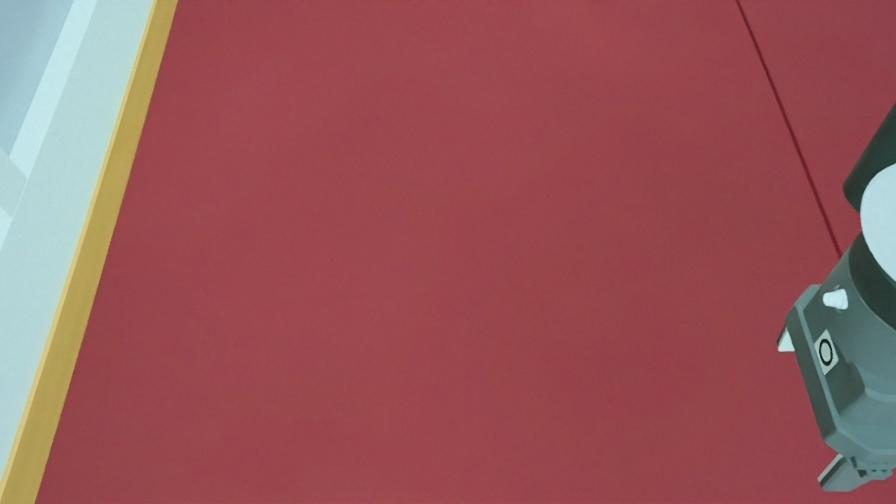

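Emit:
move(base={"x_m_s":0.35,"for_s":3.7}, joints={"left_shoulder_pitch_rad":-0.904,"left_shoulder_roll_rad":0.631,"left_shoulder_yaw_rad":-0.11,"left_elbow_rad":-1.727,"left_forearm_roll_rad":0.615,"left_wrist_pitch_rad":1.883,"left_hand_roll_rad":0.466,"left_gripper_m":0.09,"right_gripper_m":0.09}, cameras=[])

Emit:
move(base={"turn_rad_s":-0.8,"for_s":1.963}, cameras=[])

Emit:
move(base={"x_m_s":0.3,"for_s":1.2}, joints={"head_tilt_rad":0.1})

Scene clock: 166.73 s.
Joint torques (N m): left_arm=[-12.27 6.97 6 -6.91 -0.09 -0.33 0.1] | right_arm=[-14.12 -8.63 -6.53 -7.4 -0.01 -0.02 -0.12]
External joint torques (N m): left_arm=[1.68 -1.72 0.23 0.35 -0.11 -0.25 0.1] | right_arm=[-0.74 0.36 -1.14 -0.58 -0.24 0.01 -0.12]
Motor temperatures (°C): left_arm=[31 28 32 36 35 33 38] | right_arm=[35 31 32 31 36 36 34]
Wrist force (N): left_arm=[1.5 1.4 -7.3] | right_arm=[-1.1 1.4 -5.0]
Wrist torque (N m): left_arm=[-0.31 0.20 0.10] | right_arm=[-0.14 -0.02 -0.09]
Wrist force, peak (N): left_arm=[0.6 1.4 -8.5] | right_arm=[-0.7 1.0 -5.8]
move: done
base_odometry: x=-0.222 y=+1.226 heading=+1.570
lidar_m: 4.14 1.31 0.92 0.86 0.90 1.17 2.95 1.43 1.28 1.09 1.71 2.27
base_status: done (sent for 3.7 of 3.7 s)
joint_positions: torso_squat_rad=+0.300 torso_shift_rad=+0.250 torso_pitch_rad=+0.620 torso_yaw_rad=+0.000 left_shoulder_pitch_rad=-0.904 left_shoulder_roll_rad=+0.631 left_shoulder_yaw_rad=-0.110 left_elbow_rad=-1.727 left_forearm_roll_rad=+0.615 left_wrist_pitch_rad=+1.883 left_hand_roll_rad=+0.466 left_gripper_m=+0.090 right_shoulder_pitch_rad=-0.904 right_shoulder_roll_rad=-0.631 right_shoulder_yaw_rad=+0.110 right_elbow_rad=-1.727 right_forearm_roll_rad=-0.615 right_wrist_pitch_rad=+1.883 right_hand_roll_rad=-0.466 right_gripper_m=+0.090 head_pan_rad=+0.000 head_tilt_rad=+0.400
joint_status: all done
wheel_motors_off: 0
motor_effort: left_wheel=+6(27) right_wheel=-5(43)
chest: x=+0.1173 y=+0.0001 z=+1.1803 quat_wxyz=(+0.952, +0.000, +0.305, +0.000) (m; base frame)
left_hand: x=+0.5202 y=+0.2403 z=+0.8500 quat_wxyz=(+1.000, +0.000, +0.000, +0.000) (m; base frame)
right_hand: x=+0.5200 y=-0.2400 z=+0.8498 quat_wxyz=(+1.000, +0.000, +0.000, +0.000) (m; base frame)
pictures: none
No camera images: "cameras" was empty.

Scene clock: 170.63 s.
Joint torques (N m): left_arm=[-12.34 7.44 6.03 -6.76 -0.05 -0.3 -0.02] | right_arm=[-13.87 -8.56 -6.5 -7.45 0.1 0 -0.28]
External joint torques (N m): left_arm=[1.61 -1.25 0.26 0.51 -0.07 -0.21 -0.02] | right_arm=[-0.48 0.44 -1.1 -0.62 -0.13 0.03 -0.28]
Motor temperatures (°C): left_arm=[31 28 32 36 35 33 38] | right_arm=[35 31 32 31 36 36 34]
Wrist force (N): left_arm=[0.8 2.0 -7.7] | right_arm=[-0.9 0.8 -4.7]
Wrist torque (N m): left_arm=[-0.42 0.18 0.10] | right_arm=[-0.08 -0.01 -0.10]
Wrist force, peak (N): left_arm=[1.2 2.1 -8.4] | right_arm=[-1.5 1.3 -5.6]
move: done
base_odometry: x=-0.222 y=+1.226 heading=-0.002
lidar_m: 1.08 1.71 2.24 4.39 1.33 0.92 0.87 0.90 1.19 2.81 1.39 1.24
base_status: done (sent for 1.97 of 1.97 s)
joint_positions: torso_squat_rad=+0.300 torso_shift_rad=+0.250 torso_pitch_rad=+0.620 torso_yaw_rad=+0.000 left_shoulder_pitch_rad=-0.904 left_shoulder_roll_rad=+0.631 left_shoulder_yaw_rad=-0.110 left_elbow_rad=-1.727 left_forearm_roll_rad=+0.615 left_wrist_pitch_rad=+1.883 left_hand_roll_rad=+0.466 left_gripper_m=+0.090 right_shoulder_pitch_rad=-0.904 right_shoulder_roll_rad=-0.631 right_shoulder_yaw_rad=+0.110 right_elbow_rad=-1.727 right_forearm_roll_rad=-0.615 right_wrist_pitch_rad=+1.883 right_hand_roll_rad=-0.466 right_gripper_m=+0.090 head_pan_rad=+0.000 head_tilt_rad=+0.400
joint_status: not commanded
wheel_motors_off: 0
motor_effort: left_wheel=+15(32) right_wheel=-8(36)
chest: x=+0.1173 y=+0.0000 z=+1.1803 quat_wxyz=(+0.952, +0.000, +0.305, +0.000) (m; base frame)
left_hand: x=+0.5202 y=+0.2402 z=+0.8500 quat_wxyz=(+1.000, +0.000, +0.000, +0.000) (m; base frame)
right_hand: x=+0.5200 y=-0.2400 z=+0.8498 quat_wxyz=(+1.000, +0.000, +0.000, +0.000) (m; base frame)
pictures: none
No camera images: "cameras" was empty.

Scene clock: 172.93 s.
Joint torques (N m): left_arm=[-12.32 7.26 6.24 -7 -0.12 -0.35 0.09] | right_arm=[-14.05 -8.4 -6.12 -7.46 0.13 0.02 -0.3]
External joint torques (N m): left_arm=[1.63 -1.43 0.46 0.27 -0.13 -0.27 0.09] | right_arm=[-0.66 0.59 -0.73 -0.63 -0.09 0.05 -0.3]
Motor temperatures (°C): left_arm=[31 28 32 36 35 33 38] | right_arm=[35 31 32 31 36 36 34]
Wrist force (N): left_arm=[1.3 1.3 -7.9] | right_arm=[-0.8 1.1 -5.0]
Wrist torque (N m): left_arm=[-0.35 0.24 0.07] | right_arm=[-0.07 -0.01 -0.05]
Wrist force, peak (N): left_arm=[1.1 1.6 -8.5] | right_arm=[-1.4 1.1 -5.5]
move: done
base_odometry: x=+0.138 y=+1.225 heading=-0.002
lidar_m: 0.71 1.36 1.77 4.29 1.87 1.30 1.23 1.28 1.69 4.00 1.19 0.94
base_status: done (sent for 1.2 of 1.2 s)
joint_positions: torso_squat_rad=+0.300 torso_shift_rad=+0.250 torso_pitch_rad=+0.620 torso_yaw_rad=+0.000 left_shoulder_pitch_rad=-0.904 left_shoulder_roll_rad=+0.631 left_shoulder_yaw_rad=-0.110 left_elbow_rad=-1.727 left_forearm_roll_rad=+0.615 left_wrist_pitch_rad=+1.883 left_hand_roll_rad=+0.466 left_gripper_m=+0.090 right_shoulder_pitch_rad=-0.904 right_shoulder_roll_rad=-0.631 right_shoulder_yaw_rad=+0.110 right_elbow_rad=-1.727 right_forearm_roll_rad=-0.615 right_wrist_pitch_rad=+1.883 right_hand_roll_rad=-0.466 right_gripper_m=+0.090 head_pan_rad=+0.000 head_tilt_rad=+0.100
joint_status: all done
wheel_motors_off: 0
motor_effort: left_wheel=+4(41) right_wheel=-1(24)
chest: x=+0.1173 y=+0.0001 z=+1.1803 quat_wxyz=(+0.952, +0.000, +0.305, +0.000) (m; base frame)
left_hand: x=+0.5202 y=+0.2402 z=+0.8500 quat_wxyz=(+1.000, +0.000, +0.000, +0.000) (m; base frame)
right_hand: x=+0.5200 y=-0.2400 z=+0.8498 quat_wxyz=(+1.000, +0.000, +0.000, +0.000) (m; base frame)
pictures: head_camera, left_wrist_camera, right_wrist_camera
camera_calibration:
head_camera: T_world_to_cam=[[-0.00199655, -0.999502, -0.0315072, 0.041533], [-0.615453, 0.0260613, -0.787742, 1.25433], [0.788171, 0.0178184, -0.615198, 0.565343], [0, 0, 0, 1]] pos_world=[0.326478, -0.00125082, 1.3372]
left_wrist_camera: T_world_to_cam=[[0.9996, 0.026978, -0.00854336, -0.519791], [0.027889, -0.887999, 0.458999, -0.162287], [0.00479636, -0.459053, -0.888396, 0.935504], [0, 0, 0, 1]] pos_world=[0.519622, 0.299359, 0.901146]
right_wrist_camera: T_world_to_cam=[[-0.999237, -0.0292716, -0.0258446, 0.533295], [-0.0383341, 0.861361, 0.506545, -0.17673], [0.00743412, 0.50715, -0.861826, 0.922372], [0, 0, 0, 1]] pos_world=[0.519256, -0.299942, 0.898228]

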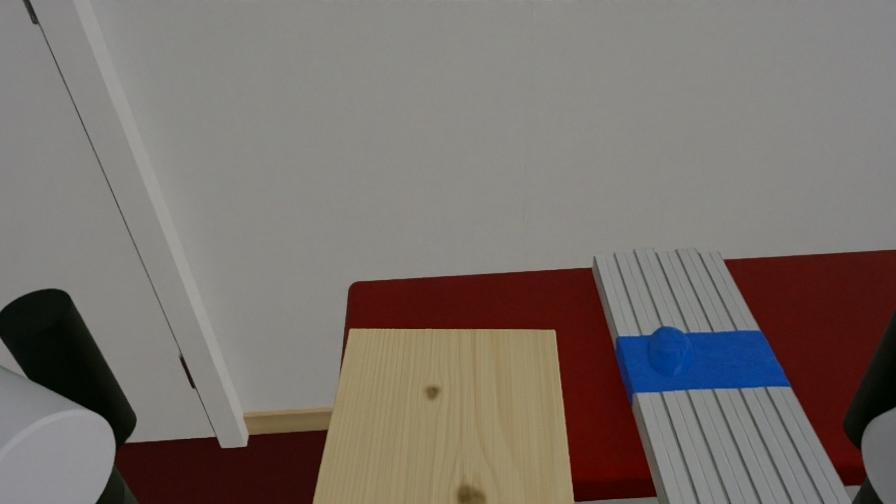

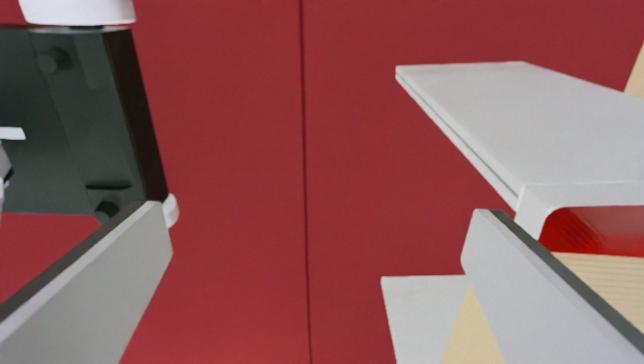

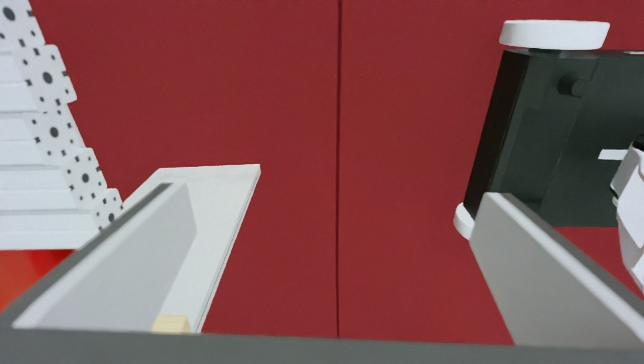

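Emit:
move(base={"x_m_s":0.2,"for_s":1.235})

Emit:
move(target={"side":"right","x":0.52,"y":-0.17,"z":0.84,"quat_wxyz":[1,0,0,0]})

Scene clock: 179.67 s.
Joint torques (N m): left_arm=[-12.54 6.98 6.11 -7.02 -0.13 -0.32 0.02] | right_arm=[-13.44 -8.61 -6.23 -7.42 0.09 -0.06 -0.25]
External joint torques (N m): left_arm=[1.42 -1.71 0.33 0.24 -0.15 -0.24 0.02] | right_arm=[-0.06 0.39 -0.83 -0.59 -0.14 -0.03 -0.25]
Motor temperatures (°C): left_arm=[31 28 32 36 35 33 38] | right_arm=[35 31 32 31 36 36 34]
Wrist force (N): left_arm=[0.9 0.9 -7.9] | right_arm=[-1.1 0.6 -5.3]
Wrist torque (N m): left_arm=[-0.27 0.21 0.08] | right_arm=[-0.03 -0.02 -0.07]
Wrist force, peak (N): left_arm=[0.7 1.6 -8.7] | right_arm=[-1.1 0.9 -5.6]
move: done
base_odometry: x=+0.384 y=+1.224 heading=-0.002
lidar_m: 0.47 0.47 1.43 3.48 2.25 1.56 1.47 1.53 2.00 1.34 0.75 0.83
base_status: done (sent for 1.23 of 1.23 s)
joint_positions: torso_squat_rad=+0.300 torso_shift_rad=+0.250 torso_pitch_rad=+0.620 torso_yaw_rad=+0.000 left_shoulder_pitch_rad=-0.904 left_shoulder_roll_rad=+0.631 left_shoulder_yaw_rad=-0.110 left_elbow_rad=-1.727 left_forearm_roll_rad=+0.615 left_wrist_pitch_rad=+1.883 left_hand_roll_rad=+0.466 left_gripper_m=+0.090 right_shoulder_pitch_rad=-0.904 right_shoulder_roll_rad=-0.631 right_shoulder_yaw_rad=+0.110 right_elbow_rad=-1.727 right_forearm_roll_rad=-0.615 right_wrist_pitch_rad=+1.883 right_hand_roll_rad=-0.466 right_gripper_m=+0.090 head_pan_rad=+0.000 head_tilt_rad=+0.100
joint_status: not commanded
wheel_motors_off: 0
motor_effort: left_wheel=+4(25) right_wheel=-3(23)
chest: x=+0.1173 y=+0.0001 z=+1.1803 quat_wxyz=(+0.952, +0.000, +0.305, +0.000) (m; base frame)
left_hand: x=+0.5202 y=+0.2402 z=+0.8500 quat_wxyz=(+1.000, +0.000, +0.000, +0.000) (m; base frame)
right_hand: x=+0.5200 y=-0.2400 z=+0.8498 quat_wxyz=(+1.000, +0.000, +0.000, +0.000) (m; base frame)
pictures: head_camera, left_wrist_camera, right_wrist_camera
camera_calibration:
head_camera: T_world_to_cam=[[-0.00199655, -0.999502, -0.0315072, 0.041533], [-0.615453, 0.0260613, -0.787742, 1.25433], [0.788171, 0.0178184, -0.615198, 0.565343], [0, 0, 0, 1]] pos_world=[0.326478, -0.00125082, 1.3372]
left_wrist_camera: T_world_to_cam=[[0.9996, 0.026978, -0.00854336, -0.519792], [0.027889, -0.887999, 0.458999, -0.162241], [0.00479636, -0.459053, -0.888396, 0.935415], [0, 0, 0, 1]] pos_world=[0.519622, 0.299359, 0.901046]
right_wrist_camera: T_world_to_cam=[[-0.999237, -0.0292716, -0.0258446, 0.533295], [-0.0383341, 0.861361, 0.506545, -0.17673], [0.00743412, 0.50715, -0.861826, 0.922372], [0, 0, 0, 1]] pos_world=[0.519256, -0.299942, 0.898228]

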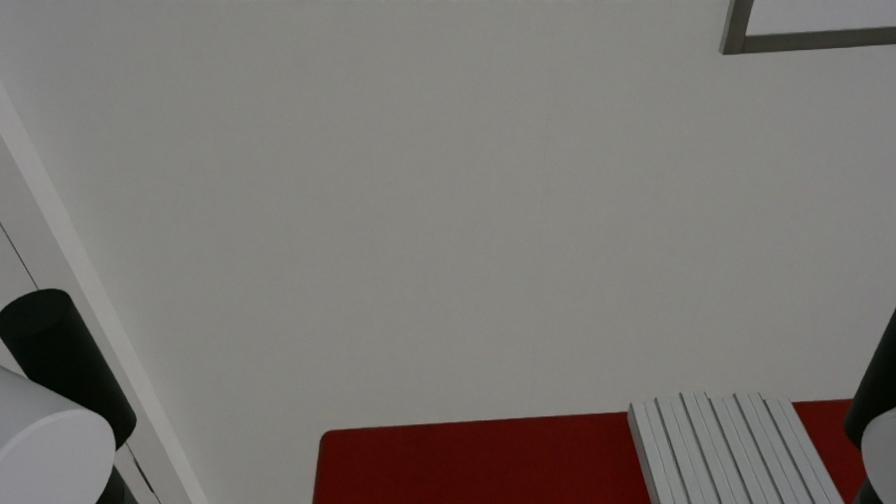

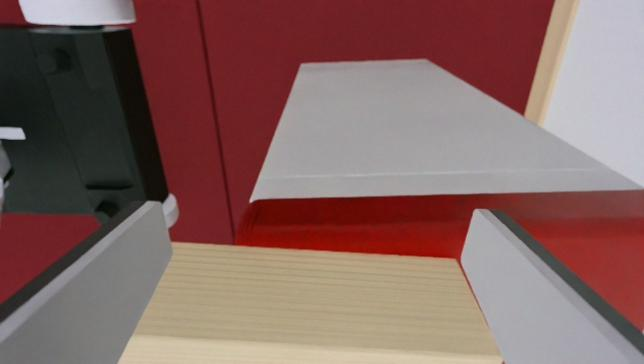

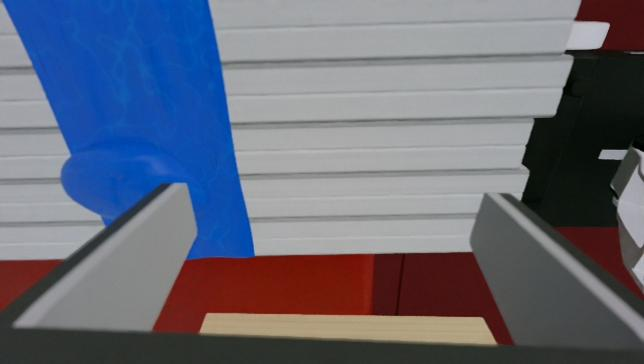

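Scene clock: 180.47 s.
Joint torques (N m): left_arm=[-12.36 7.17 6.13 -7.02 -0.13 -0.3 0.03] | right_arm=[-15.78 -6.7 -5.33 -7.37 0.25 0.11 0.08]
External joint torques (N m): left_arm=[1.59 -1.52 0.36 0.25 -0.15 -0.22 0.03] | right_arm=[-1.19 -0.7 -0.66 -0.19 0.02 0.13 0.08]
Motor temperatures (°C): left_arm=[31 28 32 36 35 33 38] | right_arm=[35 31 32 31 36 36 34]
Wrist force (N): left_arm=[0.8 1.7 -7.7] | right_arm=[-0.5 0.3 -5.2]
Wrist torque (N m): left_arm=[-0.36 0.19 0.09] | right_arm=[-0.01 0.02 -0.08]
Wrist force, peak (N): left_arm=[1.5 2.0 -8.0] | right_arm=[-2.1 -0.4 -5.8]
move: done
base_odometry: x=+0.384 y=+1.224 heading=-0.002
lidar_m: 0.48 0.47 1.44 3.49 2.24 1.56 1.47 1.54 2.02 1.33 0.77 0.82
base_status: not commanded
joint_positions: torso_squat_rad=+0.300 torso_shift_rad=+0.250 torso_pitch_rad=+0.620 torso_yaw_rad=+0.000 left_shoulder_pitch_rad=-0.904 left_shoulder_roll_rad=+0.631 left_shoulder_yaw_rad=-0.110 left_elbow_rad=-1.727 left_forearm_roll_rad=+0.615 left_wrist_pitch_rad=+1.883 left_hand_roll_rad=+0.466 left_gripper_m=+0.090 right_shoulder_pitch_rad=-0.986 right_shoulder_roll_rad=-0.504 right_shoulder_yaw_rad=+0.238 right_elbow_rad=-1.693 right_forearm_roll_rad=-0.527 right_wrist_pitch_rad=+1.887 right_hand_roll_rad=-0.586 right_gripper_m=+0.090 head_pan_rad=+0.000 head_tilt_rad=+0.100
joint_status: all done
wheel_motors_off: 0
motor_effort: left_wheel=+5(5) right_wheel=-6(7)
chest: x=+0.1172 y=+0.0001 z=+1.1803 quat_wxyz=(+0.952, +0.000, +0.305, +0.000) (m; base frame)
left_hand: x=+0.5201 y=+0.2403 z=+0.8500 quat_wxyz=(+1.000, +0.000, +0.000, +0.000) (m; base frame)
right_hand: x=+0.5195 y=-0.1699 z=+0.8403 quat_wxyz=(+1.000, +0.000, +0.000, +0.000) (m; base frame)
right_hand_status: reached (checked arc, planned for 0.4 s): 1 mm and 0.1 deg off.
pictures: head_camera, left_wrist_camera, right_wrist_camera
camera_calibration:
head_camera: T_world_to_cam=[[-0.00185604, -0.999502, -0.0314921, 0.0414662], [-0.615454, 0.025963, -0.787745, 1.25427], [0.788171, 0.0179199, -0.615196, 0.565419], [0, 0, 0, 1]] pos_world=[0.326378, -0.00125137, 1.3372]
left_wrist_camera: T_world_to_cam=[[0.999599, 0.0270248, -0.00845505, -0.519785], [0.02789, -0.887998, 0.459001, -0.162287], [0.00489635, -0.459053, -0.888395, 0.935452], [0, 0, 0, 1]] pos_world=[0.519522, 0.299359, 0.901146]
right_wrist_camera: T_world_to_cam=[[-0.999197, -0.0296922, -0.0269101, 0.535433], [-0.0392396, 0.861168, 0.506803, -0.232033], [0.00812607, 0.507452, -0.861642, 0.878231], [0, 0, 0, 1]] pos_world=[0.518761, -0.229942, 0.888724]

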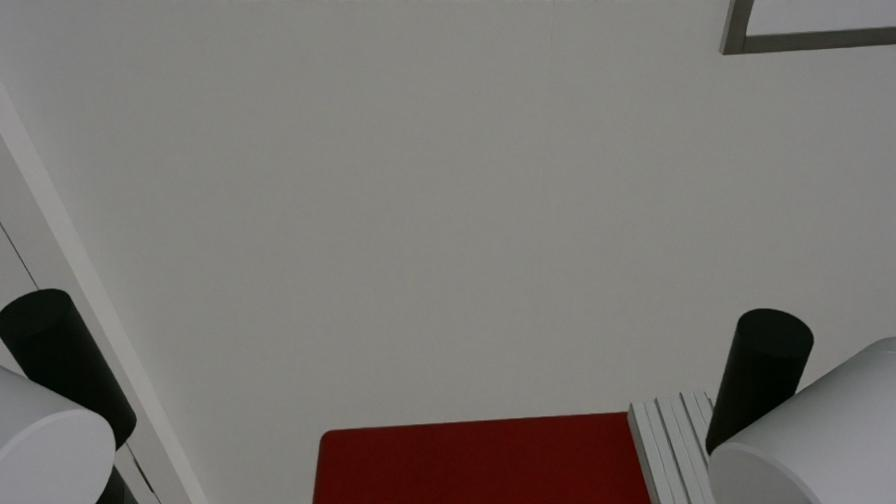

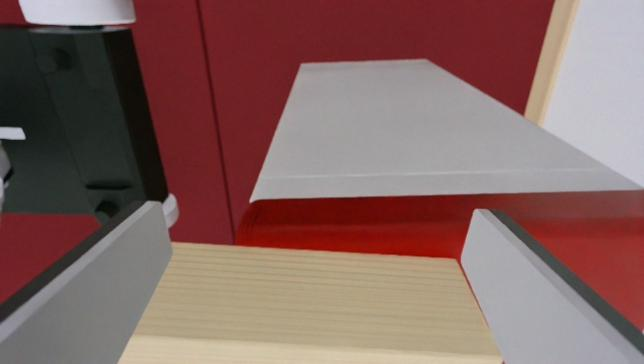

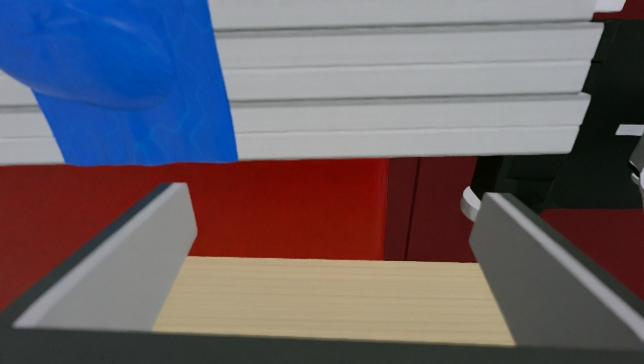

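Emit:
zoom_image(camera="right_wrist_camera", region=[120, 130, 560, 364])

Scaled by 1.145 from the camera's 644x364 image, which has a finer 1265x715 frame.

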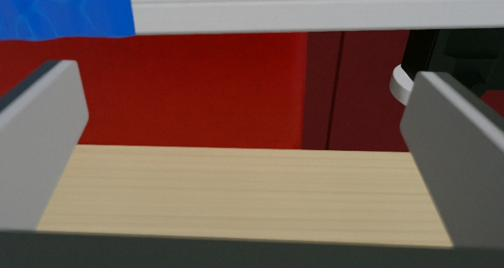

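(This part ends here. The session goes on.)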